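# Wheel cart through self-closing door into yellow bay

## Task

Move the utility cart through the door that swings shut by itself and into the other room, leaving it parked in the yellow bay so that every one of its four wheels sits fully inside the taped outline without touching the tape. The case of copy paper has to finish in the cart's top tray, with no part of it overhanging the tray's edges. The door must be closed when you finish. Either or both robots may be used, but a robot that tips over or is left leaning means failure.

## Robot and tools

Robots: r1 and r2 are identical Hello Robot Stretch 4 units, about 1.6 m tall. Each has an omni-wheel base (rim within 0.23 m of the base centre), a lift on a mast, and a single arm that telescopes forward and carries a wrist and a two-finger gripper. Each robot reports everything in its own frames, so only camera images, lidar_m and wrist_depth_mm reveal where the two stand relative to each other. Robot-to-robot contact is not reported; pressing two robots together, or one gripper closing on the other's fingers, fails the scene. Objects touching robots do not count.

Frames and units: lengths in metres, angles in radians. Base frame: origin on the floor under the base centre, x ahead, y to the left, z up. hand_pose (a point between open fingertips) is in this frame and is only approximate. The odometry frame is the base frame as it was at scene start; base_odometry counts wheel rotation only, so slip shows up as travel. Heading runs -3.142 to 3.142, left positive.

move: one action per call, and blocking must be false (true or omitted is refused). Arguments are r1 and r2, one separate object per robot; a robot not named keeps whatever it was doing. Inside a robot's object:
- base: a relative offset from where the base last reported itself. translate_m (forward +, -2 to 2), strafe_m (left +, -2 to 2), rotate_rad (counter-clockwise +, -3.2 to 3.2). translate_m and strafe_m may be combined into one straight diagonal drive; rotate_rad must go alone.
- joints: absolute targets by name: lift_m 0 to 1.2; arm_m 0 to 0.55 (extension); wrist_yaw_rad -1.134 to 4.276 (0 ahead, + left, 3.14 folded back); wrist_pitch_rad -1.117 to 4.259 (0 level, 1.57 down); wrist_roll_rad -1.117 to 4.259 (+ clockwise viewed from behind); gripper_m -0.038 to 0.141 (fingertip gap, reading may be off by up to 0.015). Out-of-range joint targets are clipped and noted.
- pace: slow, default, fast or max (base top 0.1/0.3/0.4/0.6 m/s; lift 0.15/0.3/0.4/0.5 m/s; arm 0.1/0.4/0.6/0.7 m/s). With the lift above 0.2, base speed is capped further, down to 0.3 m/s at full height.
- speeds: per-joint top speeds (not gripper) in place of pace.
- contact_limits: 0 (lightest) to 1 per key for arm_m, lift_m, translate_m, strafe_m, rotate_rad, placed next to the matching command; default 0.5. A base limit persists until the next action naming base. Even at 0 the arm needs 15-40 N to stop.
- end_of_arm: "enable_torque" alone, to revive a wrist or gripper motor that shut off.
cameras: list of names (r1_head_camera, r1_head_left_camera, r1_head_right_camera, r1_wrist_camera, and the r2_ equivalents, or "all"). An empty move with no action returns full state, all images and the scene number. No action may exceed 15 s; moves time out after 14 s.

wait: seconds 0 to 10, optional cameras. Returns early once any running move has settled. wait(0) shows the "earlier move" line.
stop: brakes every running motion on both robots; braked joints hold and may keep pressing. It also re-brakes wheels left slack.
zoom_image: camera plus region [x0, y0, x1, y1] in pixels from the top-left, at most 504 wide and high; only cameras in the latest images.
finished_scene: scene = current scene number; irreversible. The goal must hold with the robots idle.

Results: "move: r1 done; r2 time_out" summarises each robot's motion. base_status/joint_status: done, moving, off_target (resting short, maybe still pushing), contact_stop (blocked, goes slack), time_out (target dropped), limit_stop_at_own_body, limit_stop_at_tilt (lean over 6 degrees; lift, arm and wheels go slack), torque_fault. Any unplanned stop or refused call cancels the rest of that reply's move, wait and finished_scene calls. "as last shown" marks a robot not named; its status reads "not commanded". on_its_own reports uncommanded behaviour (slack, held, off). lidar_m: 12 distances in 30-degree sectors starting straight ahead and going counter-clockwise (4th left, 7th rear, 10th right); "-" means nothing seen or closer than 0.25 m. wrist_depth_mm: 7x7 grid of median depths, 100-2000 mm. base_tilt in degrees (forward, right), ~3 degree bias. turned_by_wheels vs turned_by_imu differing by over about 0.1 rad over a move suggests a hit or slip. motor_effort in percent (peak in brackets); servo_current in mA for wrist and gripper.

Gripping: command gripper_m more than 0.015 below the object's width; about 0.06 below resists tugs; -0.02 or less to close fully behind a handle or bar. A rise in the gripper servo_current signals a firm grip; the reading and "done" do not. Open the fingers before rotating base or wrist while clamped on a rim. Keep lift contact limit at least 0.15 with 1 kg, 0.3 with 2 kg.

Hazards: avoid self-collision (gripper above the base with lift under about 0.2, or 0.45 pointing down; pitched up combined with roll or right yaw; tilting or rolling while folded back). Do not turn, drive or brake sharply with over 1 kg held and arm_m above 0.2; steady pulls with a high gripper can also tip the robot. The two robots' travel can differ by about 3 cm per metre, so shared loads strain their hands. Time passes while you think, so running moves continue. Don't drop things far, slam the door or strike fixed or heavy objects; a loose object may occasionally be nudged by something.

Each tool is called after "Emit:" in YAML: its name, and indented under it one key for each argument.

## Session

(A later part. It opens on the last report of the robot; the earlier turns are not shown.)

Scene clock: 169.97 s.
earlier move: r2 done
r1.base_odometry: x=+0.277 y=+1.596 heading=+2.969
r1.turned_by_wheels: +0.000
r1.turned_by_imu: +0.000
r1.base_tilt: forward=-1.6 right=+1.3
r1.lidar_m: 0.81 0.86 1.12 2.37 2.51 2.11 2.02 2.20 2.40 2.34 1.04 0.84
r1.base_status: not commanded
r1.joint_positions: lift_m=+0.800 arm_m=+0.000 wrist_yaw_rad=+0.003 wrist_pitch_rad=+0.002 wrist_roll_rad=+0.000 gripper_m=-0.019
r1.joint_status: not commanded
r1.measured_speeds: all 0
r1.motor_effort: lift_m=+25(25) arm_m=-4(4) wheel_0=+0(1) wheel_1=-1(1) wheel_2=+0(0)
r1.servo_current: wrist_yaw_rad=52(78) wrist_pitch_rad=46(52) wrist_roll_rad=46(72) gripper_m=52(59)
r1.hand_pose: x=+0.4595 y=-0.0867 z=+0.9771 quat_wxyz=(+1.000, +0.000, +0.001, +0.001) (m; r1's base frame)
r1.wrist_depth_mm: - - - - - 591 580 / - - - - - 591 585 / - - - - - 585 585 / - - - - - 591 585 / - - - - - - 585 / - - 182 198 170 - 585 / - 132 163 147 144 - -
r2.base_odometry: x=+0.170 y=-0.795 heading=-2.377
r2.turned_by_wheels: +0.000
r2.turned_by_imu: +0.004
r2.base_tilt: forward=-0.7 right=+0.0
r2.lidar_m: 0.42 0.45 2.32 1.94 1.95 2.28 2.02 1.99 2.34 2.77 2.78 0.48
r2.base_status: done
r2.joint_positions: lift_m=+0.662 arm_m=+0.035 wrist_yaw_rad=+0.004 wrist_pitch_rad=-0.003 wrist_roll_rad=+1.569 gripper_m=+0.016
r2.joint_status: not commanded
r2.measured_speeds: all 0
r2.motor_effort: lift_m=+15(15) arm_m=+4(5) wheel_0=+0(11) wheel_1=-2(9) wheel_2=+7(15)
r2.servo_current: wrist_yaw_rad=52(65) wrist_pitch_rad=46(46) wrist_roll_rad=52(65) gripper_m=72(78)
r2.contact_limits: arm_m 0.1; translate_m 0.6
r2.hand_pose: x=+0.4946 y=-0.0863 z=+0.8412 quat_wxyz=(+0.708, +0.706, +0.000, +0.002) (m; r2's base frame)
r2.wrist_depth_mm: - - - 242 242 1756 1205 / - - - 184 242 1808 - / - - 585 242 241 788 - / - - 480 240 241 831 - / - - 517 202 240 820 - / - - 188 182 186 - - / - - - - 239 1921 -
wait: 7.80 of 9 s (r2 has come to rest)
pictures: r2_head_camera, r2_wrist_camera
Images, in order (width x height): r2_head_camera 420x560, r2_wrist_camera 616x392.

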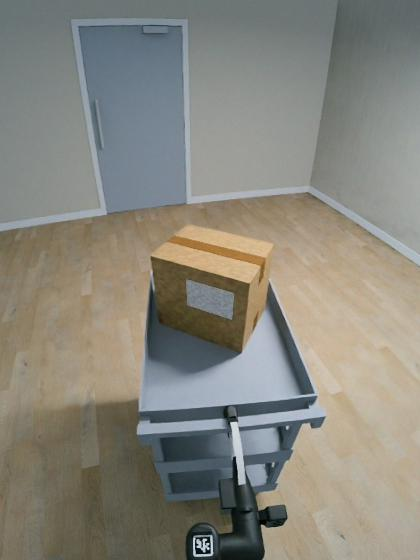

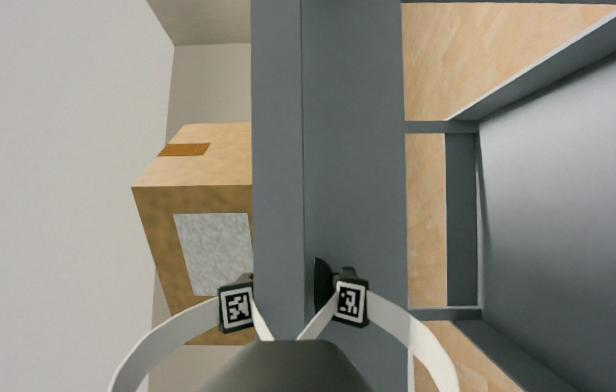

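Emit:
move:
  blocking: false
  r2: {"base":{"strafe_m":-0.15},"pace":"slow"}
  r1: {"base":{"strafe_m":-0.1,"translate_m":0.22}}

Emit:
wait:
  seconds: 1.6

Emit:
move:
  blocking: false
  r2: {"base":{"rotate_rad":0.17},"pace":"slow"}
  r1: {"base":{"translate_m":0.55},"pace":"slow","contact_limits":{"translate_m":0.7}}

Emit:
wait:
  seconds: 1.5

Emit:
wait:
  seconds: 5
  cameras: ["r1_head_camera","r1_wrist_camera","r2_head_camera","r2_wrist_camera"]

Scene clock: 179.27 s.
move: r1 moving; r2 moving
r1.base_odometry: x=+0.248 y=+1.616 heading=+2.970
r1.turned_by_wheels: +0.000
r1.turned_by_imu: +0.000
r1.base_tilt: forward=-1.6 right=+1.3
r1.lidar_m: 0.77 0.83 1.10 2.39 2.55 2.12 2.05 2.21 2.38 2.32 0.97 0.82
r1.base_status: translate_m moving; strafe_m moving
r1.joint_positions: lift_m=+0.800 arm_m=+0.000 wrist_yaw_rad=+0.003 wrist_pitch_rad=+0.002 wrist_roll_rad=+0.000 gripper_m=-0.019
r1.joint_status: not commanded
r1.measured_speeds: translate_m=+0.121 strafe_m=-0.056 rotate_rad=-0.006 lift_m=+0.000 arm_m=+0.000 wrist_yaw_rad=+0.000 wrist_pitch_rad=+0.000 wrist_roll_rad=+0.000
r1.motor_effort: lift_m=+25(25) arm_m=-4(4) wheel_0=+10(10) wheel_1=+1(3) wheel_2=-8(9)
r1.servo_current: wrist_yaw_rad=46(65) wrist_pitch_rad=39(52) wrist_roll_rad=46(65) gripper_m=59(59)
r1.hand_pose: x=+0.4595 y=-0.0867 z=+0.9771 quat_wxyz=(+1.000, +0.000, +0.001, +0.001) (m; r1's base frame)
r1.wrist_depth_mm: - - - - 564 564 554 / - - - - 569 559 559 / - - - - 569 564 549 / - - - - - 559 564 / - - - - - 569 554 / - - 182 199 170 569 559 / - 133 163 147 144 564 564
r2.base_odometry: x=+0.160 y=-0.784 heading=-2.376
r2.turned_by_wheels: +0.001
r2.turned_by_imu: +0.001
r2.base_tilt: forward=-0.7 right=+0.1
r2.lidar_m: 0.43 0.47 2.31 1.92 1.97 2.31 2.00 1.99 2.31 2.76 2.78 0.49
r2.base_status: strafe_m moving
r2.joint_positions: lift_m=+0.662 arm_m=+0.035 wrist_yaw_rad=+0.004 wrist_pitch_rad=-0.003 wrist_roll_rad=+1.569 gripper_m=+0.016
r2.joint_status: not commanded
r2.measured_speeds: translate_m=+0.000 strafe_m=-0.056 rotate_rad=+0.000 lift_m=+0.000 arm_m=+0.000 wrist_yaw_rad=+0.000 wrist_pitch_rad=+0.000 wrist_roll_rad=+0.000
r2.motor_effort: lift_m=+15(15) arm_m=+4(4) wheel_0=+12(15) wheel_1=-8(8) wheel_2=-1(5)
r2.servo_current: wrist_yaw_rad=39(52) wrist_pitch_rad=46(46) wrist_roll_rad=52(59) gripper_m=65(72)
r2.contact_limits: arm_m 0.1
r2.hand_pose: x=+0.4946 y=-0.0862 z=+0.8412 quat_wxyz=(+0.708, +0.706, +0.000, +0.002) (m; r2's base frame)
r2.wrist_depth_mm: - - - 245 245 1756 1182 / - - - 244 243 1863 530 / - - 615 244 242 788 - / - - 477 240 241 820 - / - - 512 211 240 831 - / - - 187 182 187 - - / - - - - 239 1983 -
pictures: none

Scene clock: 180.87 s.
earlier move: r1 moving; r2 moving
r1.base_odometry: x=+0.077 y=+1.732 heading=+2.970
r1.turned_by_wheels: +0.000
r1.turned_by_imu: +0.000
r1.base_tilt: forward=-1.6 right=+1.3
r1.lidar_m: 0.58 0.64 0.79 2.46 2.61 2.32 2.25 2.41 2.32 1.75 0.73 0.61
r1.base_status: translate_m moving; strafe_m moving
r1.joint_positions: lift_m=+0.800 arm_m=+0.000 wrist_yaw_rad=+0.003 wrist_pitch_rad=+0.002 wrist_roll_rad=+0.000 gripper_m=-0.019
r1.joint_status: not commanded
r1.measured_speeds: all 0
r1.motor_effort: lift_m=+24(25) arm_m=-4(4) wheel_0=+1(10) wheel_1=+3(6) wheel_2=+2(10)
r1.servo_current: wrist_yaw_rad=26(78) wrist_pitch_rad=39(52) wrist_roll_rad=59(72) gripper_m=52(59)
r1.hand_pose: x=+0.4595 y=-0.0867 z=+0.9771 quat_wxyz=(+1.000, +0.000, +0.001, +0.001) (m; r1's base frame)
r1.wrist_depth_mm: 392 387 387 377 375 370 366 / 397 389 387 382 375 370 368 / 397 394 387 379 377 373 368 / 397 394 387 382 377 373 368 / 399 394 392 384 379 373 370 / 399 397 387 198 379 377 370 / 399 394 180 384 179 373 375
r2.base_odometry: x=+0.069 y=-0.690 heading=-2.376
r2.turned_by_wheels: +0.000
r2.turned_by_imu: +0.000
r2.base_tilt: forward=-0.7 right=+0.1
r2.lidar_m: 0.39 0.42 2.44 2.09 2.09 2.26 1.98 1.96 2.31 2.64 2.64 0.49
r2.base_status: strafe_m moving
r2.joint_positions: lift_m=+0.662 arm_m=+0.035 wrist_yaw_rad=+0.004 wrist_pitch_rad=-0.003 wrist_roll_rad=+1.569 gripper_m=+0.016
r2.joint_status: not commanded
r2.measured_speeds: translate_m=+0.000 strafe_m=-0.032 rotate_rad=+0.001 lift_m=+0.000 arm_m=+0.000 wrist_yaw_rad=+0.000 wrist_pitch_rad=+0.000 wrist_roll_rad=+0.000
r2.motor_effort: lift_m=+15(15) arm_m=+4(4) wheel_0=+6(17) wheel_1=-4(8) wheel_2=-1(5)
r2.servo_current: wrist_yaw_rad=52(65) wrist_pitch_rad=46(52) wrist_roll_rad=59(59) gripper_m=59(72)
r2.contact_limits: arm_m 0.1
r2.hand_pose: x=+0.4946 y=-0.0863 z=+0.8412 quat_wxyz=(+0.708, +0.706, +0.000, +0.002) (m; r2's base frame)
r2.wrist_depth_mm: - - - 267 293 296 291 / - - - 271 279 1756 1205 / - - - 260 266 1808 - / - - 634 251 256 788 - / - - 484 202 246 831 - / - - 188 182 185 798 - / - - 530 - - - -
wait: 1.60 s; no rest
pictures: none

Scene clock: 181.37 s.
earlier move: r1 done; r2 done
move: r1 moving; r2 moving
r1.base_odometry: x=+0.065 y=+1.734 heading=+2.970
r1.turned_by_wheels: +0.000
r1.turned_by_imu: +0.000
r1.base_tilt: forward=-1.6 right=+1.3
r1.lidar_m: 0.57 0.63 0.80 2.45 2.62 2.30 2.25 2.45 2.32 1.68 0.71 0.62
r1.base_status: translate_m moving
r1.joint_positions: lift_m=+0.800 arm_m=+0.000 wrist_yaw_rad=+0.003 wrist_pitch_rad=+0.002 wrist_roll_rad=+0.000 gripper_m=-0.019
r1.joint_status: not commanded
r1.measured_speeds: translate_m=+0.049 strafe_m=+0.000 rotate_rad=+0.003 lift_m=+0.000 arm_m=+0.000 wrist_yaw_rad=+0.000 wrist_pitch_rad=+0.000 wrist_roll_rad=+0.000
r1.motor_effort: lift_m=+25(25) arm_m=-4(4) wheel_0=+7(7) wheel_1=+5(5) wheel_2=-5(7)
r1.servo_current: wrist_yaw_rad=46(65) wrist_pitch_rad=46(52) wrist_roll_rad=46(59) gripper_m=52(59)
r1.contact_limits: translate_m 0.7
r1.hand_pose: x=+0.4595 y=-0.0867 z=+0.9771 quat_wxyz=(+1.000, +0.000, +0.001, +0.001) (m; r1's base frame)
r1.wrist_depth_mm: 382 375 377 370 366 359 355 / 384 377 375 373 366 362 355 / 387 379 377 370 368 364 359 / 387 382 377 370 368 362 362 / 387 384 377 377 368 362 359 / 389 384 379 198 370 368 362 / 389 384 179 375 179 364 362
r2.base_odometry: x=+0.066 y=-0.686 heading=-2.260
r2.turned_by_wheels: +0.116
r2.turned_by_imu: +0.113
r2.base_tilt: forward=-0.7 right=+0.0
r2.lidar_m: 0.38 0.44 2.34 2.07 2.13 2.16 1.96 1.98 2.47 2.63 2.65 0.50
r2.base_status: rotate_rad moving
r2.joint_positions: lift_m=+0.662 arm_m=+0.035 wrist_yaw_rad=-0.009 wrist_pitch_rad=-0.003 wrist_roll_rad=+1.569 gripper_m=+0.015
r2.joint_status: not commanded
r2.measured_speeds: translate_m=+0.003 strafe_m=+0.001 rotate_rad=+0.342 lift_m=+0.000 arm_m=+0.000 wrist_yaw_rad=+0.000 wrist_pitch_rad=+0.000 wrist_roll_rad=+0.000
r2.motor_effort: lift_m=+15(15) arm_m=+4(4) wheel_0=-8(12) wheel_1=-5(8) wheel_2=-15(17)
r2.servo_current: wrist_yaw_rad=52(72) wrist_pitch_rad=46(46) wrist_roll_rad=39(59) gripper_m=59(65)
r2.contact_limits: arm_m 0.1
r2.hand_pose: x=+0.4934 y=-0.0901 z=+0.8412 quat_wxyz=(+0.708, +0.706, -0.004, -0.002) (m; r2's base frame)
r2.wrist_depth_mm: - - - 264 274 1464 1078 / - - - 257 259 1808 521 / - - - 251 252 1808 - / - - 517 246 247 854 - / - - 492 195 240 820 - / - - 189 180 183 809 - / - - 564 - - - -
pictures: none

Scene clock: 181.97 s.
earlier move: r1 moving; r2 done
r1.base_odometry: x=+0.018 y=+1.743 heading=+2.970
r1.turned_by_wheels: +0.000
r1.turned_by_imu: +0.000
r1.base_tilt: forward=-1.6 right=+1.3
r1.lidar_m: 0.52 0.57 0.76 2.35 2.62 2.38 2.32 2.49 2.28 1.58 0.62 0.55
r1.base_status: translate_m moving
r1.joint_positions: lift_m=+0.800 arm_m=+0.000 wrist_yaw_rad=+0.003 wrist_pitch_rad=+0.002 wrist_roll_rad=+0.000 gripper_m=-0.019
r1.joint_status: not commanded
r1.measured_speeds: translate_m=+0.103 strafe_m=+0.002 rotate_rad=-0.002 lift_m=+0.000 arm_m=+0.000 wrist_yaw_rad=+0.000 wrist_pitch_rad=+0.000 wrist_roll_rad=+0.000
r1.motor_effort: lift_m=+24(25) arm_m=-4(4) wheel_0=+5(8) wheel_1=+3(6) wheel_2=-5(7)
r1.servo_current: wrist_yaw_rad=46(65) wrist_pitch_rad=39(52) wrist_roll_rad=52(59) gripper_m=59(59)
r1.contact_limits: translate_m 0.7
r1.hand_pose: x=+0.4595 y=-0.0867 z=+0.9771 quat_wxyz=(+1.000, +0.000, +0.001, +0.001) (m; r1's base frame)
r1.wrist_depth_mm: 334 332 327 325 322 320 315 / 336 332 330 325 324 320 315 / 340 334 334 327 324 320 319 / 340 336 330 329 324 320 317 / 340 336 330 327 325 322 317 / 342 338 334 198 325 324 319 / 342 340 183 183 179 322 320
r2.base_odometry: x=+0.066 y=-0.687 heading=-2.207
r2.turned_by_wheels: +0.053
r2.turned_by_imu: +0.052
r2.base_tilt: forward=-0.6 right=+0.0
r2.lidar_m: 0.44 0.45 2.27 2.07 2.12 2.13 1.95 1.99 2.57 2.63 2.68 0.48
r2.base_status: done
r2.joint_positions: lift_m=+0.662 arm_m=+0.035 wrist_yaw_rad=+0.003 wrist_pitch_rad=-0.003 wrist_roll_rad=+1.569 gripper_m=+0.015
r2.joint_status: not commanded
r2.measured_speeds: all 0
r2.motor_effort: lift_m=+15(15) arm_m=+4(4) wheel_0=+1(12) wheel_1=-3(8) wheel_2=-4(17)
r2.servo_current: wrist_yaw_rad=39(72) wrist_pitch_rad=39(46) wrist_roll_rad=52(59) gripper_m=59(65)
r2.contact_limits: arm_m 0.1
r2.hand_pose: x=+0.4945 y=-0.0867 z=+0.8412 quat_wxyz=(+0.708, +0.706, +0.000, +0.002) (m; r2's base frame)
r2.wrist_depth_mm: - - - 176 234 1756 1205 / - - - 235 235 1756 - / - - 554 236 236 820 - / - - 477 238 238 831 - / - - 525 209 239 831 - / - - 190 181 187 - - / - - - - 241 1983 -
wait: 0.60 of 1.5 s (r2 has come to rest)
pictures: none

Scene clock: 185.63 s.
earlier move: r1 limit_stop_at_tilt
r1.base_odometry: x=-0.066 y=+1.734 heading=+2.685
r1.turned_by_wheels: -0.285
r1.turned_by_imu: -0.225
r1.base_tilt: forward=-1.6 right=+1.3
r1.lidar_m: 0.47 0.49 0.62 1.04 2.41 2.62 2.38 2.40 2.54 2.31 0.72 0.56
r1.base_status: translate_m limit_stop_at_tilt (by the wheels' count: +0.138 of +0.550)
r1.joint_positions: lift_m=+0.799 arm_m=-0.001 wrist_yaw_rad=-0.001 wrist_pitch_rad=+0.003 wrist_roll_rad=+0.000 gripper_m=-0.020
r1.joint_status: not commanded
r1.measured_speeds: all 0
r1.on_its_own: the wheels are slack since a limit_stop_at_tilt; lift_m is slack since a limit_stop_at_tilt; arm_m is slack since a limit_stop_at_tilt
r1.motor_effort: lift_m=+19(25) arm_m=+1(11) wheel_0=+0(8) wheel_1=+0(11) wheel_2=+0(27)
r1.servo_current: wrist_yaw_rad=52(143) wrist_pitch_rad=39(124) wrist_roll_rad=39(65) gripper_m=46(59)
r1.contact_limits: translate_m 0.7
r1.hand_pose: x=+0.4579 y=-0.0877 z=+0.9762 quat_wxyz=(+1.000, +0.000, +0.002, -0.001) (m; r1's base frame)
r1.wrist_depth_mm: 266 277 290 301 317 330 345 / 266 277 289 303 319 330 345 / 267 277 289 303 315 332 347 / 268 279 291 304 319 334 349 / 267 278 291 304 319 334 351 / 268 279 285 198 319 338 349 / 268 276 289 180 179 342 349
r2.base_odometry: x=+0.066 y=-0.687 heading=-2.207
r2.turned_by_wheels: +0.000
r2.turned_by_imu: +0.001
r2.base_tilt: forward=-0.7 right=+0.1
r2.lidar_m: 0.45 0.46 2.29 2.07 2.15 2.12 1.96 2.01 2.56 2.64 2.69 0.47
r2.base_status: done
r2.joint_positions: lift_m=+0.662 arm_m=+0.035 wrist_yaw_rad=+0.003 wrist_pitch_rad=-0.003 wrist_roll_rad=+1.569 gripper_m=+0.015
r2.joint_status: not commanded
r2.measured_speeds: all 0
r2.motor_effort: lift_m=+15(15) arm_m=+4(4) wheel_0=+1(12) wheel_1=-3(8) wheel_2=-4(17)
r2.servo_current: wrist_yaw_rad=46(72) wrist_pitch_rad=46(52) wrist_roll_rad=46(65) gripper_m=65(65)
r2.contact_limits: arm_m 0.1
r2.hand_pose: x=+0.4945 y=-0.0867 z=+0.8412 quat_wxyz=(+0.708, +0.706, +0.000, +0.002) (m; r2's base frame)
r2.wrist_depth_mm: - - - 177 235 1756 1182 / - - - 236 235 1756 - / - - 549 236 236 820 - / - - 477 238 237 820 - / - - 525 209 239 831 - / - - 190 181 187 - - / - - - - - 1921 -
wait: 3.67 of 5 s (r1 has come to rest)
pictures: r1_head_camera, r1_wrist_camera, r2_head_camera, r2_wrist_camera
Images, in order (width x height): r1_head_camera 420x560, r1_wrist_camera 616x392, r2_head_camera 420x560, r2_wrist_camera 616x392.

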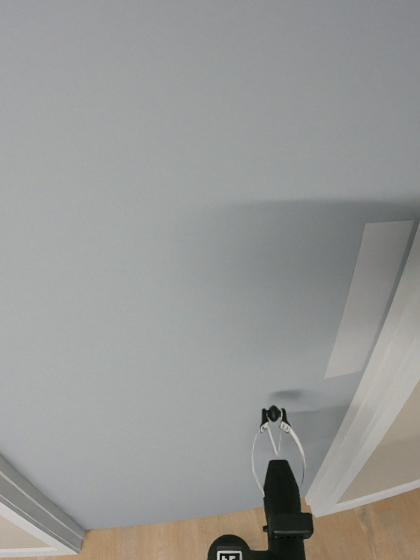

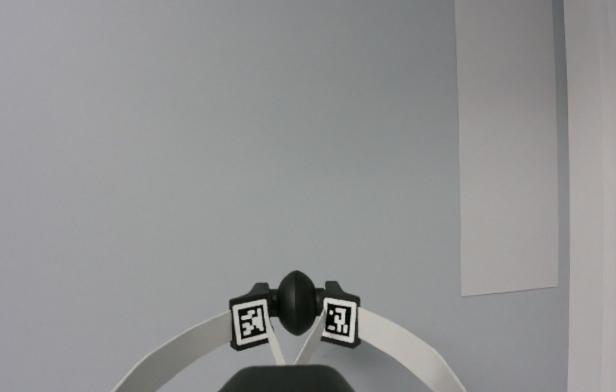

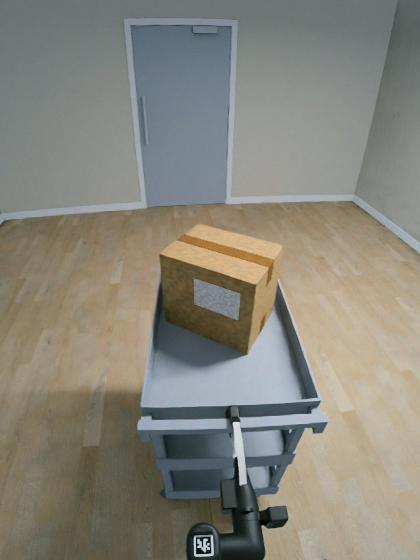

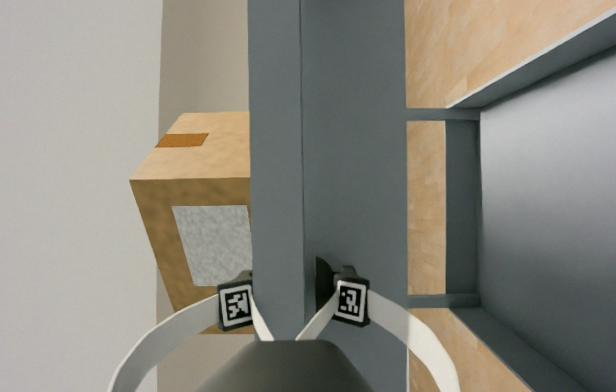

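Emit:
move:
  blocking: false
  r1: {"base":{"translate_m":-0.12},"joints":{"lift_m":0.8,"arm_m":0}}
  r2: {"base":{"strafe_m":-0.15},"pace":"slow"}

Emit:
wait:
  seconds: 1.2

Emit:
move:
  blocking: false
  r1: {"base":{"rotate_rad":0.23},"joints":{"lift_m":0.12}}

Emit:
wait:
  seconds: 1.5

Emit:
move:
  blocking: false
  r2: {"base":{"rotate_rad":0.17},"pace":"slow"}

Emit:
wait:
  seconds: 3
  cameras: ["r1_head_camera","r1_wrist_camera","r2_head_camera"]

Scene clock: 198.43 s.
move: r1 moving; r2 moving
r1.base_odometry: x=-0.037 y=+1.721 heading=+2.684
r1.turned_by_wheels: +0.000
r1.turned_by_imu: -0.001
r1.base_tilt: forward=-1.6 right=+1.3
r1.lidar_m: 0.51 0.53 0.64 1.09 2.41 2.62 2.35 2.37 2.53 2.30 0.77 0.55
r1.base_status: translate_m moving
r1.joint_positions: lift_m=+0.800 arm_m=+0.000 wrist_yaw_rad=-0.001 wrist_pitch_rad=+0.003 wrist_roll_rad=+0.000 gripper_m=-0.020
r1.joint_status: all done
r1.measured_speeds: translate_m=-0.122 strafe_m=+0.000 rotate_rad=-0.003 lift_m=+0.000 arm_m=+0.000 wrist_yaw_rad=+0.000 wrist_pitch_rad=+0.000 wrist_roll_rad=+0.000
r1.motor_effort: lift_m=+25(25) arm_m=+5(7) wheel_0=-7(8) wheel_1=-9(9) wheel_2=+9(9)
r1.servo_current: wrist_yaw_rad=52(65) wrist_pitch_rad=39(52) wrist_roll_rad=46(65) gripper_m=46(52)
r1.hand_pose: x=+0.4591 y=-0.0877 z=+0.9768 quat_wxyz=(+1.000, +0.000, +0.002, -0.001) (m; r1's base frame)
r1.wrist_depth_mm: 290 300 310 324 336 345 359 / 290 300 310 327 334 349 359 / 291 301 314 324 334 347 359 / 294 303 312 325 340 349 359 / 293 301 315 324 338 349 357 / 294 303 309 198 338 353 366 / 294 298 312 179 171 353 366
r2.base_odometry: x=+0.055 y=-0.678 heading=-2.207
r2.turned_by_wheels: +0.000
r2.turned_by_imu: +0.001
r2.base_tilt: forward=-0.7 right=+0.1
r2.lidar_m: 0.43 0.47 2.28 2.09 2.13 2.09 1.97 2.01 2.58 2.58 2.67 0.48
r2.base_status: strafe_m moving
r2.joint_positions: lift_m=+0.662 arm_m=+0.035 wrist_yaw_rad=+0.003 wrist_pitch_rad=-0.003 wrist_roll_rad=+1.569 gripper_m=+0.015
r2.joint_status: not commanded
r2.measured_speeds: translate_m=-0.001 strafe_m=-0.057 rotate_rad=+0.003 lift_m=+0.000 arm_m=+0.000 wrist_yaw_rad=+0.000 wrist_pitch_rad=+0.000 wrist_roll_rad=+0.000
r2.motor_effort: lift_m=+15(15) arm_m=+4(4) wheel_0=+10(12) wheel_1=-7(8) wheel_2=+0(3)
r2.servo_current: wrist_yaw_rad=52(59) wrist_pitch_rad=39(46) wrist_roll_rad=52(52) gripper_m=65(65)
r2.contact_limits: arm_m 0.1
r2.hand_pose: x=+0.4945 y=-0.0867 z=+0.8412 quat_wxyz=(+0.708, +0.706, +0.000, +0.002) (m; r2's base frame)
r2.wrist_depth_mm: - - - 178 235 1756 1229 / - - - 236 236 1756 - / - - 559 237 236 820 - / - - 473 238 239 820 - / - - 521 209 239 842 - / - - 188 181 187 - - / - - - - 241 1983 -
pictures: none

Scene clock: 199.60 s.
earlier move: r1 done; r2 moving
r1.base_odometry: x=+0.042 y=+1.682 heading=+2.684
r1.turned_by_wheels: +0.000
r1.turned_by_imu: +0.000
r1.base_tilt: forward=-1.6 right=+1.3
r1.lidar_m: 0.60 0.59 0.75 1.32 2.43 2.51 2.26 2.29 2.54 2.33 0.92 0.69
r1.base_status: done
r1.joint_positions: lift_m=+0.800 arm_m=+0.000 wrist_yaw_rad=-0.001 wrist_pitch_rad=+0.003 wrist_roll_rad=+0.000 gripper_m=-0.020
r1.joint_status: all done
r1.measured_speeds: all 0
r1.motor_effort: lift_m=+25(25) arm_m=+5(7) wheel_0=-3(8) wheel_1=+0(9) wheel_2=-1(9)
r1.servo_current: wrist_yaw_rad=46(65) wrist_pitch_rad=39(52) wrist_roll_rad=46(65) gripper_m=46(52)
r1.hand_pose: x=+0.4591 y=-0.0877 z=+0.9768 quat_wxyz=(+1.000, +0.000, +0.002, -0.001) (m; r1's base frame)
r1.wrist_depth_mm: 370 384 399 415 430 445 402 / 370 384 402 415 436 452 407 / 375 384 404 418 436 449 410 / 373 387 404 418 439 452 410 / 370 389 402 418 439 459 407 / 373 389 397 198 439 455 413 / 375 382 180 183 162 459 433
r2.base_odometry: x=-0.032 y=-0.614 heading=-2.207
r2.turned_by_wheels: +0.000
r2.turned_by_imu: +0.000
r2.base_tilt: forward=-0.7 right=+0.1
r2.lidar_m: 0.41 0.40 2.42 2.20 2.26 2.09 1.93 1.98 2.56 2.51 2.57 0.48
r2.base_status: strafe_m moving
r2.joint_positions: lift_m=+0.662 arm_m=+0.035 wrist_yaw_rad=+0.003 wrist_pitch_rad=-0.003 wrist_roll_rad=+1.569 gripper_m=+0.015
r2.joint_status: not commanded
r2.measured_speeds: translate_m=+0.000 strafe_m=-0.081 rotate_rad=+0.001 lift_m=+0.000 arm_m=+0.000 wrist_yaw_rad=+0.000 wrist_pitch_rad=+0.000 wrist_roll_rad=+0.000
r2.motor_effort: lift_m=+15(15) arm_m=+4(5) wheel_0=+6(14) wheel_1=-3(8) wheel_2=-1(3)
r2.servo_current: wrist_yaw_rad=39(65) wrist_pitch_rad=46(46) wrist_roll_rad=52(59) gripper_m=52(65)
r2.contact_limits: arm_m 0.1
r2.hand_pose: x=+0.4945 y=-0.0867 z=+0.8412 quat_wxyz=(+0.708, +0.706, +0.000, +0.002) (m; r2's base frame)
r2.wrist_depth_mm: - - - 264 272 1430 1078 / - - - 257 260 1808 1138 / - - - 251 253 1808 - / - - 521 248 249 831 - / - - 488 203 243 842 - / - - 189 182 186 809 - / - - 564 - - - -
wait: 1.17 of 1.2 s (r1 has come to rest)
pictures: none

Scene clock: 200.10 s.
earlier move: r2 moving
move: r1 moving
r1.base_odometry: x=+0.042 y=+1.682 heading=+2.884
r1.turned_by_wheels: +0.199
r1.turned_by_imu: +0.200
r1.base_tilt: forward=-1.5 right=+1.3
r1.lidar_m: 0.59 0.62 0.75 2.39 2.53 2.33 2.24 2.36 2.41 1.89 0.72 0.62
r1.base_status: rotate_rad moving
r1.joint_positions: lift_m=+0.763 arm_m=+0.000 wrist_yaw_rad=-0.001 wrist_pitch_rad=+0.003 wrist_roll_rad=+0.000 gripper_m=-0.020
r1.joint_status: lift_m moving
r1.measured_speeds: translate_m=-0.001 strafe_m=+0.000 rotate_rad=+0.384 lift_m=-0.146 arm_m=+0.000 wrist_yaw_rad=+0.000 wrist_pitch_rad=+0.000 wrist_roll_rad=+0.000
r1.motor_effort: lift_m=+11(24) arm_m=+4(5) wheel_0=-3(8) wheel_1=-2(8) wheel_2=+0(8)
r1.servo_current: wrist_yaw_rad=52(65) wrist_pitch_rad=39(46) wrist_roll_rad=46(59) gripper_m=46(46)
r1.hand_pose: x=+0.4591 y=-0.0877 z=+0.9399 quat_wxyz=(+1.000, +0.000, +0.002, -0.001) (m; r1's base frame)
r1.wrist_depth_mm: 392 387 389 389 382 382 379 / 397 392 389 387 384 382 377 / 399 394 389 389 384 384 382 / 397 392 392 392 389 384 382 / 399 394 392 394 389 387 384 / 399 394 394 198 387 387 384 / 402 397 180 183 171 389 382
r2.base_odometry: x=-0.053 y=-0.599 heading=-2.207
r2.turned_by_wheels: +0.000
r2.turned_by_imu: +0.000
r2.base_tilt: forward=-0.7 right=+0.1
r2.lidar_m: 0.41 0.42 2.44 2.22 2.28 2.11 1.96 1.98 2.54 2.48 2.56 0.47
r2.base_status: strafe_m moving
r2.joint_positions: lift_m=+0.662 arm_m=+0.035 wrist_yaw_rad=+0.003 wrist_pitch_rad=-0.003 wrist_roll_rad=+1.569 gripper_m=+0.015
r2.joint_status: not commanded
r2.measured_speeds: translate_m=+0.000 strafe_m=-0.025 rotate_rad=+0.002 lift_m=+0.000 arm_m=+0.000 wrist_yaw_rad=+0.000 wrist_pitch_rad=+0.000 wrist_roll_rad=+0.000
r2.motor_effort: lift_m=+15(15) arm_m=+4(4) wheel_0=+4(10) wheel_1=-4(5) wheel_2=-1(2)
r2.servo_current: wrist_yaw_rad=39(52) wrist_pitch_rad=46(46) wrist_roll_rad=46(59) gripper_m=59(65)
r2.contact_limits: arm_m 0.1
r2.hand_pose: x=+0.4945 y=-0.0867 z=+0.8412 quat_wxyz=(+0.708, +0.706, +0.000, +0.002) (m; r2's base frame)
r2.wrist_depth_mm: - - - 267 282 296 296 / - - - 264 268 1808 1205 / - - - 256 257 1808 - / - - 569 248 251 788 - / - - 480 203 244 820 - / - - 188 182 185 798 - / - - 544 - - - -
pictures: none

Scene clock: 200.57 s.
earlier move: r1 moving; r2 done
r1.base_odometry: x=+0.042 y=+1.682 heading=+2.914
r1.turned_by_wheels: +0.030
r1.turned_by_imu: +0.030
r1.base_tilt: forward=-1.6 right=+1.3
r1.lidar_m: 0.59 0.65 0.80 2.38 2.56 2.32 2.26 2.41 2.38 1.71 0.70 0.63
r1.base_status: done
r1.joint_positions: lift_m=+0.659 arm_m=+0.000 wrist_yaw_rad=-0.001 wrist_pitch_rad=+0.003 wrist_roll_rad=+0.000 gripper_m=-0.020
r1.joint_status: lift_m moving
r1.measured_speeds: translate_m=+0.000 strafe_m=+0.000 rotate_rad=+0.000 lift_m=-0.286 arm_m=+0.000 wrist_yaw_rad=+0.000 wrist_pitch_rad=+0.000 wrist_roll_rad=+0.000
r1.motor_effort: lift_m=+13(24) arm_m=+4(5) wheel_0=-4(8) wheel_1=-1(8) wheel_2=-2(8)
r1.servo_current: wrist_yaw_rad=59(65) wrist_pitch_rad=46(46) wrist_roll_rad=59(65) gripper_m=39(46)
r1.hand_pose: x=+0.4591 y=-0.0877 z=+0.8368 quat_wxyz=(+1.000, +0.000, +0.002, -0.001) (m; r1's base frame)
r1.wrist_depth_mm: 404 394 389 384 377 373 366 / 404 397 392 384 377 375 370 / 404 397 392 387 379 373 366 / 404 399 394 389 379 377 373 / 407 399 392 384 379 375 370 / 410 402 392 198 379 379 373 / 410 404 180 183 171 377 373
r2.base_odometry: x=-0.054 y=-0.598 heading=-2.207
r2.turned_by_wheels: +0.000
r2.turned_by_imu: +0.000
r2.base_tilt: forward=-0.7 right=+0.1
r2.lidar_m: 0.40 0.39 2.44 2.23 2.29 2.11 1.94 1.96 2.52 2.47 2.54 0.49
r2.base_status: done
r2.joint_positions: lift_m=+0.662 arm_m=+0.035 wrist_yaw_rad=+0.003 wrist_pitch_rad=-0.003 wrist_roll_rad=+1.569 gripper_m=+0.015
r2.joint_status: not commanded
r2.measured_speeds: all 0
r2.motor_effort: lift_m=+15(15) arm_m=+4(4) wheel_0=+6(10) wheel_1=-3(6) wheel_2=+0(2)
r2.servo_current: wrist_yaw_rad=59(59) wrist_pitch_rad=33(52) wrist_roll_rad=65(65) gripper_m=52(65)
r2.contact_limits: arm_m 0.1
r2.hand_pose: x=+0.4945 y=-0.0867 z=+0.8412 quat_wxyz=(+0.708, +0.706, +0.000, +0.002) (m; r2's base frame)
r2.wrist_depth_mm: - - - 268 283 296 294 / - - - 264 268 1808 1205 / - - - 256 257 1808 - / - - 564 249 250 - - / - - 484 202 245 820 - / - - 188 182 186 798 - / - - 549 - - - -
wait: 0.47 of 1.5 s (r2 has come to rest)
pictures: none

Scene clock: 201.07 s.
earlier move: r1 moving
move: r2 moving
r1.base_odometry: x=+0.042 y=+1.682 heading=+2.914
r1.turned_by_wheels: +0.000
r1.turned_by_imu: +0.000
r1.base_tilt: forward=-1.6 right=+1.3
r1.lidar_m: 0.59 0.64 0.78 2.38 2.53 2.30 2.24 2.39 2.37 1.74 0.70 0.62
r1.base_status: not commanded
r1.joint_positions: lift_m=+0.510 arm_m=+0.000 wrist_yaw_rad=-0.001 wrist_pitch_rad=+0.003 wrist_roll_rad=+0.000 gripper_m=-0.020
r1.joint_status: lift_m moving
r1.measured_speeds: translate_m=+0.000 strafe_m=+0.000 rotate_rad=+0.000 lift_m=-0.300 arm_m=+0.000 wrist_yaw_rad=+0.000 wrist_pitch_rad=+0.000 wrist_roll_rad=+0.000
r1.motor_effort: lift_m=+10(12) arm_m=+5(5) wheel_0=-3(4) wheel_1=-1(1) wheel_2=-2(2)
r1.servo_current: wrist_yaw_rad=46(59) wrist_pitch_rad=39(46) wrist_roll_rad=39(59) gripper_m=46(46)
r1.hand_pose: x=+0.4591 y=-0.0877 z=+0.6868 quat_wxyz=(+1.000, +0.000, +0.002, -0.001) (m; r1's base frame)
r1.wrist_depth_mm: 404 399 389 382 379 370 366 / 399 397 392 387 377 370 368 / 399 399 394 384 382 373 368 / 404 397 394 387 382 375 370 / 407 402 392 384 379 373 370 / 407 402 397 198 379 377 370 / 407 402 180 183 170 379 375
r2.base_odometry: x=-0.054 y=-0.597 heading=-2.091
r2.turned_by_wheels: +0.116
r2.turned_by_imu: +0.113
r2.base_tilt: forward=-0.7 right=+0.1
r2.lidar_m: 0.42 0.45 2.37 2.23 2.36 2.04 1.95 2.03 2.59 2.50 2.60 0.46
r2.base_status: rotate_rad moving
r2.joint_positions: lift_m=+0.662 arm_m=+0.035 wrist_yaw_rad=-0.008 wrist_pitch_rad=-0.003 wrist_roll_rad=+1.569 gripper_m=+0.015
r2.joint_status: not commanded
r2.measured_speeds: translate_m=+0.000 strafe_m=+0.000 rotate_rad=+0.344 lift_m=+0.000 arm_m=+0.000 wrist_yaw_rad=+0.000 wrist_pitch_rad=+0.000 wrist_roll_rad=+0.000
r2.motor_effort: lift_m=+15(15) arm_m=+4(4) wheel_0=-13(13) wheel_1=-7(9) wheel_2=-13(16)
r2.servo_current: wrist_yaw_rad=52(59) wrist_pitch_rad=39(46) wrist_roll_rad=39(65) gripper_m=65(65)
r2.contact_limits: arm_m 0.1
r2.hand_pose: x=+0.4936 y=-0.0897 z=+0.8412 quat_wxyz=(+0.708, +0.706, -0.004, -0.002) (m; r2's base frame)
r2.wrist_depth_mm: - - - 189 248 1708 1205 / - - - 245 246 1808 508 / - - 627 243 244 768 - / - - 480 242 241 842 - / - - 508 208 240 820 - / - - 187 181 186 820 - / - - 603 - - 1983 -
pictures: none

Scene clock: 201.70 s.
earlier move: r1 moving; r2 done
r1.base_odometry: x=+0.042 y=+1.682 heading=+2.914
r1.turned_by_wheels: +0.000
r1.turned_by_imu: +0.000
r1.base_tilt: forward=-1.6 right=+1.2
r1.lidar_m: 0.59 0.65 0.81 2.39 2.56 2.31 2.24 2.40 2.39 1.71 0.68 0.60
r1.base_status: not commanded
r1.joint_positions: lift_m=+0.320 arm_m=+0.000 wrist_yaw_rad=-0.001 wrist_pitch_rad=+0.003 wrist_roll_rad=+0.000 gripper_m=-0.020
r1.joint_status: lift_m moving
r1.measured_speeds: translate_m=+0.000 strafe_m=+0.000 rotate_rad=+0.000 lift_m=-0.300 arm_m=+0.000 wrist_yaw_rad=+0.000 wrist_pitch_rad=+0.000 wrist_roll_rad=+0.000
r1.motor_effort: lift_m=+10(12) arm_m=+4(5) wheel_0=-4(4) wheel_1=-1(1) wheel_2=-2(2)
r1.servo_current: wrist_yaw_rad=52(59) wrist_pitch_rad=39(46) wrist_roll_rad=52(65) gripper_m=46(52)
r1.hand_pose: x=+0.4591 y=-0.0877 z=+0.4968 quat_wxyz=(+1.000, +0.000, +0.002, -0.001) (m; r1's base frame)
r1.wrist_depth_mm: 397 397 389 382 377 370 366 / 402 394 392 384 379 373 366 / 404 399 394 387 379 373 370 / 407 397 392 387 379 375 373 / 404 399 392 387 384 375 370 / 407 402 392 199 382 377 373 / 407 402 180 183 170 375 375
r2.base_odometry: x=-0.054 y=-0.598 heading=-2.038
r2.turned_by_wheels: +0.053
r2.turned_by_imu: +0.052
r2.base_tilt: forward=-0.7 right=+0.1
r2.lidar_m: 0.45 0.48 2.31 2.23 2.43 2.01 1.94 2.10 2.52 2.48 2.63 0.46
r2.base_status: done
r2.joint_positions: lift_m=+0.662 arm_m=+0.035 wrist_yaw_rad=+0.000 wrist_pitch_rad=-0.003 wrist_roll_rad=+1.569 gripper_m=+0.015
r2.joint_status: not commanded
r2.measured_speeds: all 0
r2.motor_effort: lift_m=+15(15) arm_m=+4(4) wheel_0=-3(13) wheel_1=-3(9) wheel_2=-6(16)
r2.servo_current: wrist_yaw_rad=52(59) wrist_pitch_rad=39(46) wrist_roll_rad=39(65) gripper_m=59(65)
r2.contact_limits: arm_m 0.1
r2.hand_pose: x=+0.4942 y=-0.0876 z=+0.8412 quat_wxyz=(+0.708, +0.706, -0.001, +0.001) (m; r2's base frame)
r2.wrist_depth_mm: - - - 224 226 1756 1182 / - - - 229 229 1618 - / - - 512 231 232 809 - / - - 480 235 235 820 - / - - 535 208 236 - - / - - 190 181 186 - - / - - - - - 1808 517
wait: 0.63 of 3 s (r2 has come to rest)
pictures: r1_head_camera, r1_wrist_camera, r2_head_camera
Images, in order (width x height): r1_head_camera 420x560, r1_wrist_camera 616x392, r2_head_camera 420x560.

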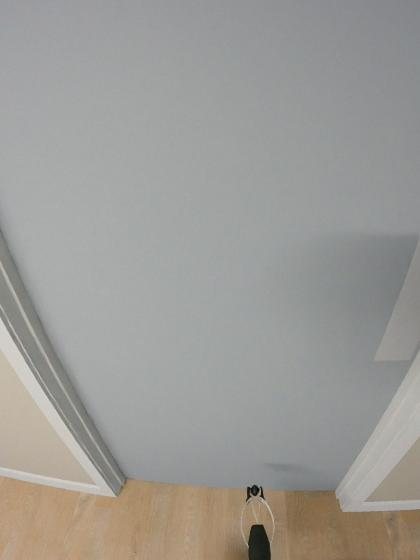

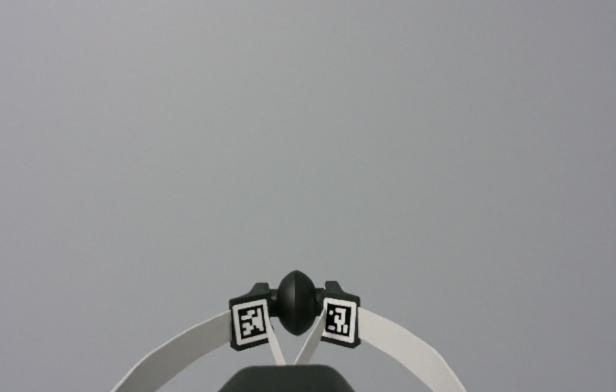

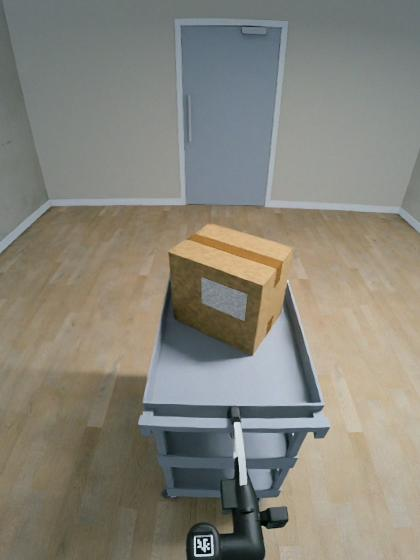

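Emit:
move:
  blocking: false
  r1: {"base":{"rotate_rad":0.05}}

Emit:
wait:
  seconds: 1

Emit:
move:
  blocking: false
  r1: {"base":{"strafe_m":-0.12}}

Emit:
wait:
  seconds: 2

Emit:
move:
  blocking: false
  r1: {"base":{"translate_m":0.55},"pace":"slow","contact_limits":{"translate_m":0.9}}

Emit:
wait:
  seconds: 9
  cameras: ["r1_head_camera","r1_head_left_camera","r2_head_camera"]

Scene clock: 210.60 s.
earlier move: r1 done
move: r1 moving
r1.base_odometry: x=+0.042 y=+1.682 heading=+2.963
r1.turned_by_wheels: +0.050
r1.turned_by_imu: +0.049
r1.base_tilt: forward=-1.6 right=+1.3
r1.lidar_m: 0.59 0.64 0.83 2.39 2.60 2.28 2.24 2.47 2.35 1.49 0.71 0.60
r1.base_status: rotate_rad moving
r1.joint_positions: lift_m=+0.120 arm_m=+0.000 wrist_yaw_rad=-0.001 wrist_pitch_rad=+0.003 wrist_roll_rad=+0.000 gripper_m=-0.020
r1.joint_status: all done
r1.measured_speeds: all 0
r1.motor_effort: lift_m=+13(13) arm_m=+5(5) wheel_0=-2(6) wheel_1=-1(6) wheel_2=-2(6)
r1.servo_current: wrist_yaw_rad=46(65) wrist_pitch_rad=46(46) wrist_roll_rad=46(59) gripper_m=46(46)
r1.hand_pose: x=+0.4591 y=-0.0877 z=+0.2978 quat_wxyz=(+1.000, +0.000, +0.002, -0.001) (m; r1's base frame)
r1.wrist_depth_mm: 407 399 389 382 370 364 357 / 413 404 392 382 373 364 357 / 413 399 394 382 375 370 359 / 415 404 394 384 373 368 362 / 415 410 392 387 379 368 362 / 418 410 394 198 375 368 362 / 413 407 180 183 170 368 364
r2: as last shown
r2.turned_by_wheels: +0.000
r2.turned_by_imu: +0.001
r2.lidar_m: 0.44 0.48 2.31 2.21 2.44 1.99 1.92 2.05 2.52 2.48 2.63 0.46
r2.motor_effort: lift_m=+15(15) arm_m=+4(4) wheel_0=-3(4) wheel_1=-3(4) wheel_2=-6(6)
r2.servo_current: wrist_yaw_rad=46(59) wrist_pitch_rad=39(46) wrist_roll_rad=52(59) gripper_m=59(72)
r2.contact_limits: arm_m 0.1
r2.wrist_depth_mm: - - - 225 225 1708 1205 / - - - 228 229 1661 - / - - 508 231 232 820 - / - - 484 234 236 831 - / - - 544 208 237 - - / - - 190 181 186 - - / - - - - - 1863 517
pictures: none

Scene clock: 210.70 s.
earlier move: r1 done
r1.base_odometry: x=+0.042 y=+1.682 heading=+2.963
r1.turned_by_wheels: +0.000
r1.turned_by_imu: +0.000
r1.base_tilt: forward=-1.6 right=+1.3
r1.lidar_m: 0.59 0.66 0.87 2.40 2.59 2.28 2.25 2.48 2.35 1.50 0.70 0.62
r1.base_status: done
r1.joint_positions: lift_m=+0.120 arm_m=+0.000 wrist_yaw_rad=-0.001 wrist_pitch_rad=+0.003 wrist_roll_rad=+0.000 gripper_m=-0.020
r1.joint_status: all done
r1.measured_speeds: all 0
r1.motor_effort: lift_m=+13(13) arm_m=+5(5) wheel_0=-2(6) wheel_1=-3(6) wheel_2=-1(6)
r1.servo_current: wrist_yaw_rad=33(65) wrist_pitch_rad=39(46) wrist_roll_rad=65(65) gripper_m=33(46)
r1.hand_pose: x=+0.4591 y=-0.0877 z=+0.2978 quat_wxyz=(+1.000, +0.000, +0.002, -0.001) (m; r1's base frame)
r1.wrist_depth_mm: 410 402 389 377 375 366 355 / 413 402 394 382 373 364 359 / 413 404 394 382 373 366 359 / 415 404 394 387 375 366 355 / 415 402 397 387 379 366 362 / 418 404 397 199 375 370 364 / 418 407 180 183 170 366 364
r2.base_odometry: x=-0.054 y=-0.598 heading=-2.038
r2.turned_by_wheels: +0.000
r2.turned_by_imu: +0.000
r2.base_tilt: forward=-0.7 right=+0.1
r2.lidar_m: 0.44 0.49 2.31 2.22 2.41 2.00 1.96 2.09 2.56 2.47 2.65 0.49
r2.base_status: not commanded
r2.joint_positions: lift_m=+0.662 arm_m=+0.035 wrist_yaw_rad=+0.000 wrist_pitch_rad=-0.003 wrist_roll_rad=+1.569 gripper_m=+0.015
r2.joint_status: not commanded
r2.measured_speeds: all 0
r2.motor_effort: lift_m=+15(15) arm_m=+4(4) wheel_0=-3(4) wheel_1=-3(4) wheel_2=-6(6)
r2.servo_current: wrist_yaw_rad=46(59) wrist_pitch_rad=46(46) wrist_roll_rad=46(59) gripper_m=59(72)
r2.contact_limits: arm_m 0.1
r2.hand_pose: x=+0.4942 y=-0.0876 z=+0.8412 quat_wxyz=(+0.708, +0.706, -0.001, +0.001) (m; r2's base frame)
r2.wrist_depth_mm: - - - 225 225 1708 1205 / - - - 228 229 1661 - / - - 512 232 232 820 - / - - 480 236 235 831 - / - - 539 208 238 - - / - - 190 181 185 - - / - - - - - 1808 517
wait: 0.10 of 1 s (r1 has come to rest)
pictures: none

Scene clock: 211.20 s.
move: r1 moving
r1.base_odometry: x=+0.049 y=+1.717 heading=+2.963
r1.turned_by_wheels: +0.000
r1.turned_by_imu: +0.000
r1.base_tilt: forward=-1.6 right=+1.2
r1.lidar_m: 0.60 0.64 0.87 2.39 2.64 2.27 2.23 2.47 2.33 1.51 0.65 0.60
r1.base_status: strafe_m moving
r1.joint_positions: lift_m=+0.120 arm_m=+0.000 wrist_yaw_rad=-0.001 wrist_pitch_rad=+0.003 wrist_roll_rad=+0.000 gripper_m=-0.020
r1.joint_status: not commanded
r1.measured_speeds: translate_m=-0.001 strafe_m=-0.140 rotate_rad=+0.005 lift_m=+0.000 arm_m=+0.000 wrist_yaw_rad=+0.000 wrist_pitch_rad=+0.000 wrist_roll_rad=+0.000
r1.motor_effort: lift_m=+13(13) arm_m=+5(5) wheel_0=+11(11) wheel_1=-10(10) wheel_2=+0(1)
r1.servo_current: wrist_yaw_rad=59(65) wrist_pitch_rad=39(46) wrist_roll_rad=52(52) gripper_m=46(46)
r1.hand_pose: x=+0.4591 y=-0.0877 z=+0.2978 quat_wxyz=(+1.000, +0.000, +0.002, -0.001) (m; r1's base frame)
r1.wrist_depth_mm: 407 397 387 379 368 359 353 / 407 399 389 382 370 359 355 / 410 402 387 382 373 362 355 / 410 399 389 382 373 362 355 / 413 402 389 384 373 364 355 / 415 402 392 198 370 366 357 / 418 404 180 183 179 364 357
r2: as last shown
r2.lidar_m: 0.43 0.48 2.32 2.23 2.43 2.00 1.95 2.07 2.52 2.47 2.64 0.47
r2.motor_effort: lift_m=+15(15) arm_m=+4(4) wheel_0=-3(4) wheel_1=-4(4) wheel_2=-6(6)
r2.servo_current: wrist_yaw_rad=39(46) wrist_pitch_rad=46(46) wrist_roll_rad=59(59) gripper_m=52(65)
r2.contact_limits: arm_m 0.1
r2.wrist_depth_mm: - - - 225 226 1756 1229 / - - - 229 229 1618 - / - - 512 230 232 820 - / - - 480 235 235 820 - / - - 539 208 236 - - / - - 189 182 187 - - / - - - - - 1756 512
pictures: none

Scene clock: 212.27 s.
earlier move: r1 done
r1.base_odometry: x=+0.063 y=+1.800 heading=+2.963
r1.turned_by_wheels: +0.000
r1.turned_by_imu: -0.001
r1.base_tilt: forward=-1.6 right=+1.3
r1.lidar_m: 0.59 0.64 0.85 2.50 2.70 2.31 2.26 2.49 2.23 1.45 0.66 0.60
r1.base_status: done
r1.joint_positions: lift_m=+0.120 arm_m=+0.000 wrist_yaw_rad=-0.001 wrist_pitch_rad=+0.003 wrist_roll_rad=+0.000 gripper_m=-0.020
r1.joint_status: not commanded
r1.measured_speeds: all 0
r1.motor_effort: lift_m=+13(13) arm_m=+5(5) wheel_0=+0(11) wheel_1=-1(10) wheel_2=+0(2)
r1.servo_current: wrist_yaw_rad=26(65) wrist_pitch_rad=39(52) wrist_roll_rad=59(59) gripper_m=39(52)
r1.hand_pose: x=+0.4591 y=-0.0877 z=+0.2978 quat_wxyz=(+1.000, +0.000, +0.002, -0.001) (m; r1's base frame)
r1.wrist_depth_mm: 397 384 375 368 359 353 345 / 394 389 377 368 364 353 345 / 399 389 379 370 362 353 349 / 397 389 379 375 364 355 347 / 399 392 384 370 366 353 349 / 404 392 379 198 364 355 351 / 399 397 180 183 179 353 353
r2.base_odometry: x=-0.054 y=-0.598 heading=-2.038
r2.turned_by_wheels: +0.000
r2.turned_by_imu: +0.000
r2.base_tilt: forward=-0.7 right=+0.0
r2.lidar_m: 0.44 0.48 2.33 2.23 2.42 2.01 1.94 2.09 2.54 2.48 2.65 0.46
r2.base_status: not commanded
r2.joint_positions: lift_m=+0.662 arm_m=+0.035 wrist_yaw_rad=+0.000 wrist_pitch_rad=-0.003 wrist_roll_rad=+1.569 gripper_m=+0.015
r2.joint_status: not commanded
r2.measured_speeds: all 0
r2.motor_effort: lift_m=+15(15) arm_m=+4(4) wheel_0=-4(4) wheel_1=-3(4) wheel_2=-6(6)
r2.servo_current: wrist_yaw_rad=39(65) wrist_pitch_rad=39(46) wrist_roll_rad=59(59) gripper_m=59(72)
r2.contact_limits: arm_m 0.1
r2.hand_pose: x=+0.4942 y=-0.0876 z=+0.8412 quat_wxyz=(+0.708, +0.706, -0.001, +0.001) (m; r2's base frame)
r2.wrist_depth_mm: - - - 225 226 1756 1205 / - - - 229 229 1661 - / - - 508 231 231 809 - / - - 480 235 235 831 - / - - 539 208 238 - - / - - 189 181 186 - - / - - - - - 1756 517
wait: 1.07 of 2 s (r1 has come to rest)
pictures: none

Scene clock: 212.77 s.
move: r1 moving
r1.base_odometry: x=+0.051 y=+1.802 heading=+2.964
r1.turned_by_wheels: +0.000
r1.turned_by_imu: +0.000
r1.base_tilt: forward=-1.6 right=+1.2
r1.lidar_m: 0.57 0.64 0.83 2.51 2.72 2.31 2.27 2.49 2.22 1.45 0.62 0.60
r1.base_status: translate_m moving
r1.joint_positions: lift_m=+0.120 arm_m=+0.000 wrist_yaw_rad=-0.001 wrist_pitch_rad=+0.003 wrist_roll_rad=+0.000 gripper_m=-0.020
r1.joint_status: not commanded
r1.measured_speeds: translate_m=+0.048 strafe_m=+0.000 rotate_rad=-0.001 lift_m=+0.000 arm_m=+0.000 wrist_yaw_rad=+0.000 wrist_pitch_rad=+0.000 wrist_roll_rad=+0.000
r1.motor_effort: lift_m=+13(13) arm_m=+4(5) wheel_0=+4(6) wheel_1=+3(5) wheel_2=-4(7)
r1.servo_current: wrist_yaw_rad=59(65) wrist_pitch_rad=39(52) wrist_roll_rad=39(59) gripper_m=46(46)
r1.contact_limits: translate_m 0.9
r1.hand_pose: x=+0.4591 y=-0.0877 z=+0.2978 quat_wxyz=(+1.000, +0.000, +0.002, -0.001) (m; r1's base frame)
r1.wrist_depth_mm: 384 375 366 359 351 343 332 / 387 375 368 357 351 343 336 / 387 377 368 362 355 345 336 / 389 377 368 364 353 343 340 / 392 382 370 362 355 347 338 / 389 384 370 198 351 347 342 / 394 384 180 183 179 345 340
r2: as last shown
r2.base_tilt: forward=-0.6 right=+0.1
r2.lidar_m: 0.43 0.48 2.33 2.21 2.44 2.01 1.94 2.06 2.54 2.48 2.63 0.46
r2.motor_effort: lift_m=+15(15) arm_m=+4(4) wheel_0=-3(4) wheel_1=-3(4) wheel_2=-5(6)
r2.servo_current: wrist_yaw_rad=52(59) wrist_pitch_rad=39(46) wrist_roll_rad=33(52) gripper_m=59(65)
r2.contact_limits: arm_m 0.1
r2.wrist_depth_mm: - - - 224 225 1756 1205 / - - - 229 229 1618 - / - - 512 231 232 820 - / - - 480 235 235 820 - / - - 539 209 237 - - / - - 189 182 186 - - / - - - - - 1808 512
pictures: none

Scene clock: 219.07 s.
earlier move: r1 done
r1.base_odometry: x=-0.477 y=+1.897 heading=+2.963
r1.turned_by_wheels: -0.001
r1.turned_by_imu: -0.004
r1.base_tilt: forward=-1.6 right=+1.3
r1.lidar_m: 0.35 0.34 0.38 0.55 2.63 2.85 2.78 2.94 2.32 0.38 2.45 0.47
r1.base_status: done
r1.joint_positions: lift_m=+0.120 arm_m=-0.001 wrist_yaw_rad=-0.009 wrist_pitch_rad=+0.002 wrist_roll_rad=+0.000 gripper_m=-0.020
r1.joint_status: not commanded
r1.measured_speeds: all 0
r1.motor_effort: lift_m=+13(13) arm_m=+11(12) wheel_0=+3(16) wheel_1=+4(11) wheel_2=-15(24)
r1.servo_current: wrist_yaw_rad=59(78) wrist_pitch_rad=52(52) wrist_roll_rad=39(65) gripper_m=39(52)
r1.contact_limits: translate_m 0.9
r1.hand_pose: x=+0.4579 y=-0.0900 z=+0.2981 quat_wxyz=(+1.000, +0.000, +0.001, -0.004) (m; r1's base frame)
r1.wrist_depth_mm: 172 188 210 236 268 315 - / 171 189 210 236 268 315 - / 170 188 210 236 271 314 - / 174 189 211 236 268 315 - / 174 190 211 242 270 317 1708 / 172 189 201 199 260 320 991 / 172 184 180 183 257 327 741
r2.base_odometry: x=-0.054 y=-0.598 heading=-2.038
r2.turned_by_wheels: +0.000
r2.turned_by_imu: +0.001
r2.base_tilt: forward=-0.7 right=+0.0
r2.lidar_m: 0.44 0.46 2.30 2.23 2.42 2.02 1.94 2.08 2.54 2.47 2.65 0.47
r2.base_status: not commanded
r2.joint_positions: lift_m=+0.662 arm_m=+0.035 wrist_yaw_rad=+0.000 wrist_pitch_rad=-0.003 wrist_roll_rad=+1.569 gripper_m=+0.015
r2.joint_status: not commanded
r2.measured_speeds: all 0
r2.motor_effort: lift_m=+15(15) arm_m=+4(4) wheel_0=-3(4) wheel_1=-3(4) wheel_2=-6(6)
r2.servo_current: wrist_yaw_rad=46(65) wrist_pitch_rad=46(52) wrist_roll_rad=46(59) gripper_m=52(65)
r2.contact_limits: arm_m 0.1
r2.hand_pose: x=+0.4942 y=-0.0876 z=+0.8412 quat_wxyz=(+0.708, +0.706, -0.001, +0.001) (m; r2's base frame)
r2.wrist_depth_mm: - - - 225 225 1756 1182 / - - - 229 229 1618 - / - - 517 231 231 820 - / - - 480 235 235 820 - / - - 544 208 238 - - / - - 190 182 186 - - / - - - - - 1863 517
wait: 6.30 of 9 s (r1 has come to rest)
pictures: r1_head_camera, r1_head_left_camera, r2_head_camera
Images, in order (width x height): r1_head_camera 420x560, r1_head_left_camera 420x672, r2_head_camera 420x560.

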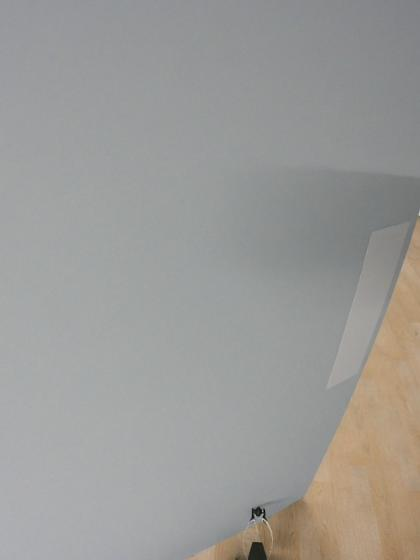

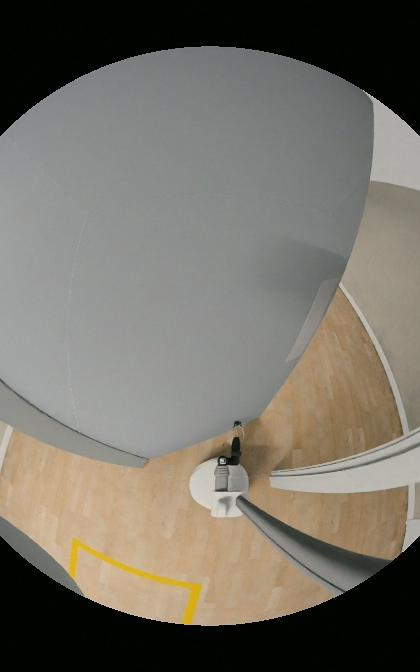

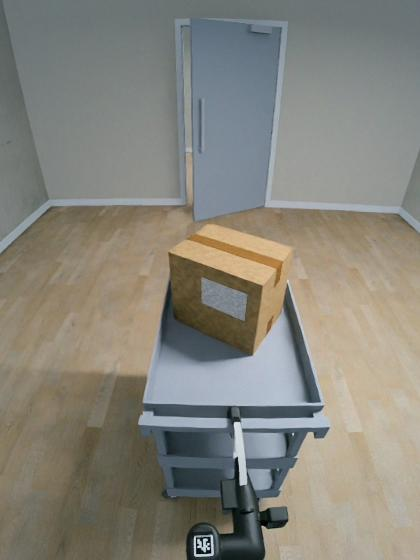

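Emit:
move:
  blocking: false
  r1: {"base":{"translate_m":0.45,"strafe_m":0.08},"pace":"slow","contact_limits":{"translate_m":0.9,"strafe_m":0.8}}

Emit:
wait:
  seconds: 8
  cameras: ["r1_head_camera","r1_head_left_camera","r2_head_camera"]

r1: "contact_limits": translate_m and strafe_m are given together and make one move, which takes one limit: state it under one of them only
Scene clock: 222.93 s.
r1.base_odometry: x=-0.477 y=+1.897 heading=+2.963
r1.turned_by_wheels: +0.000
r1.turned_by_imu: +0.000
r1.base_tilt: forward=-1.6 right=+1.3
r1.lidar_m: 0.35 0.32 0.36 0.56 2.63 2.83 2.80 2.94 2.34 0.38 2.45 0.48
r1.base_status: done
r1.joint_positions: lift_m=+0.120 arm_m=-0.001 wrist_yaw_rad=-0.009 wrist_pitch_rad=+0.002 wrist_roll_rad=+0.000 gripper_m=-0.020
r1.joint_status: not commanded
r1.measured_speeds: all 0
r1.motor_effort: lift_m=+13(13) arm_m=+11(12) wheel_0=+3(16) wheel_1=+4(11) wheel_2=-15(24)
r1.servo_current: wrist_yaw_rad=39(78) wrist_pitch_rad=39(52) wrist_roll_rad=52(65) gripper_m=39(52)
r1.contact_limits: translate_m 0.9
r1.hand_pose: x=+0.4579 y=-0.0900 z=+0.2981 quat_wxyz=(+1.000, +0.000, +0.001, -0.004) (m; r1's base frame)
r1.wrist_depth_mm: 172 188 209 235 268 315 - / 171 188 210 235 267 315 - / 171 190 211 236 271 312 - / 174 190 211 236 271 315 - / 174 190 211 241 272 319 1708 / 171 190 202 200 262 320 1008 / 172 184 180 183 256 329 741
r2.base_odometry: x=-0.054 y=-0.598 heading=-2.038
r2.turned_by_wheels: +0.000
r2.turned_by_imu: +0.000
r2.base_tilt: forward=-0.7 right=+0.1
r2.lidar_m: 0.45 0.50 2.32 2.23 2.41 2.00 1.94 2.07 2.53 2.46 2.68 0.47
r2.base_status: not commanded
r2.joint_positions: lift_m=+0.662 arm_m=+0.035 wrist_yaw_rad=+0.000 wrist_pitch_rad=-0.003 wrist_roll_rad=+1.569 gripper_m=+0.015
r2.joint_status: not commanded
r2.measured_speeds: all 0
r2.motor_effort: lift_m=+15(15) arm_m=+4(4) wheel_0=-3(4) wheel_1=-4(4) wheel_2=-6(6)
r2.servo_current: wrist_yaw_rad=39(65) wrist_pitch_rad=46(52) wrist_roll_rad=52(59) gripper_m=59(65)
r2.contact_limits: arm_m 0.1
r2.hand_pose: x=+0.4942 y=-0.0876 z=+0.8412 quat_wxyz=(+0.708, +0.706, -0.001, +0.001) (m; r2's base frame)
r2.wrist_depth_mm: - - - 225 226 1756 1160 / - - - 229 229 1661 - / - - 517 231 232 809 - / - - 484 236 235 820 - / - - 539 208 238 - - / - - 190 181 186 - - / - - - - - 1808 517
pictures: none

not run: a call was refused earlier in this reply.


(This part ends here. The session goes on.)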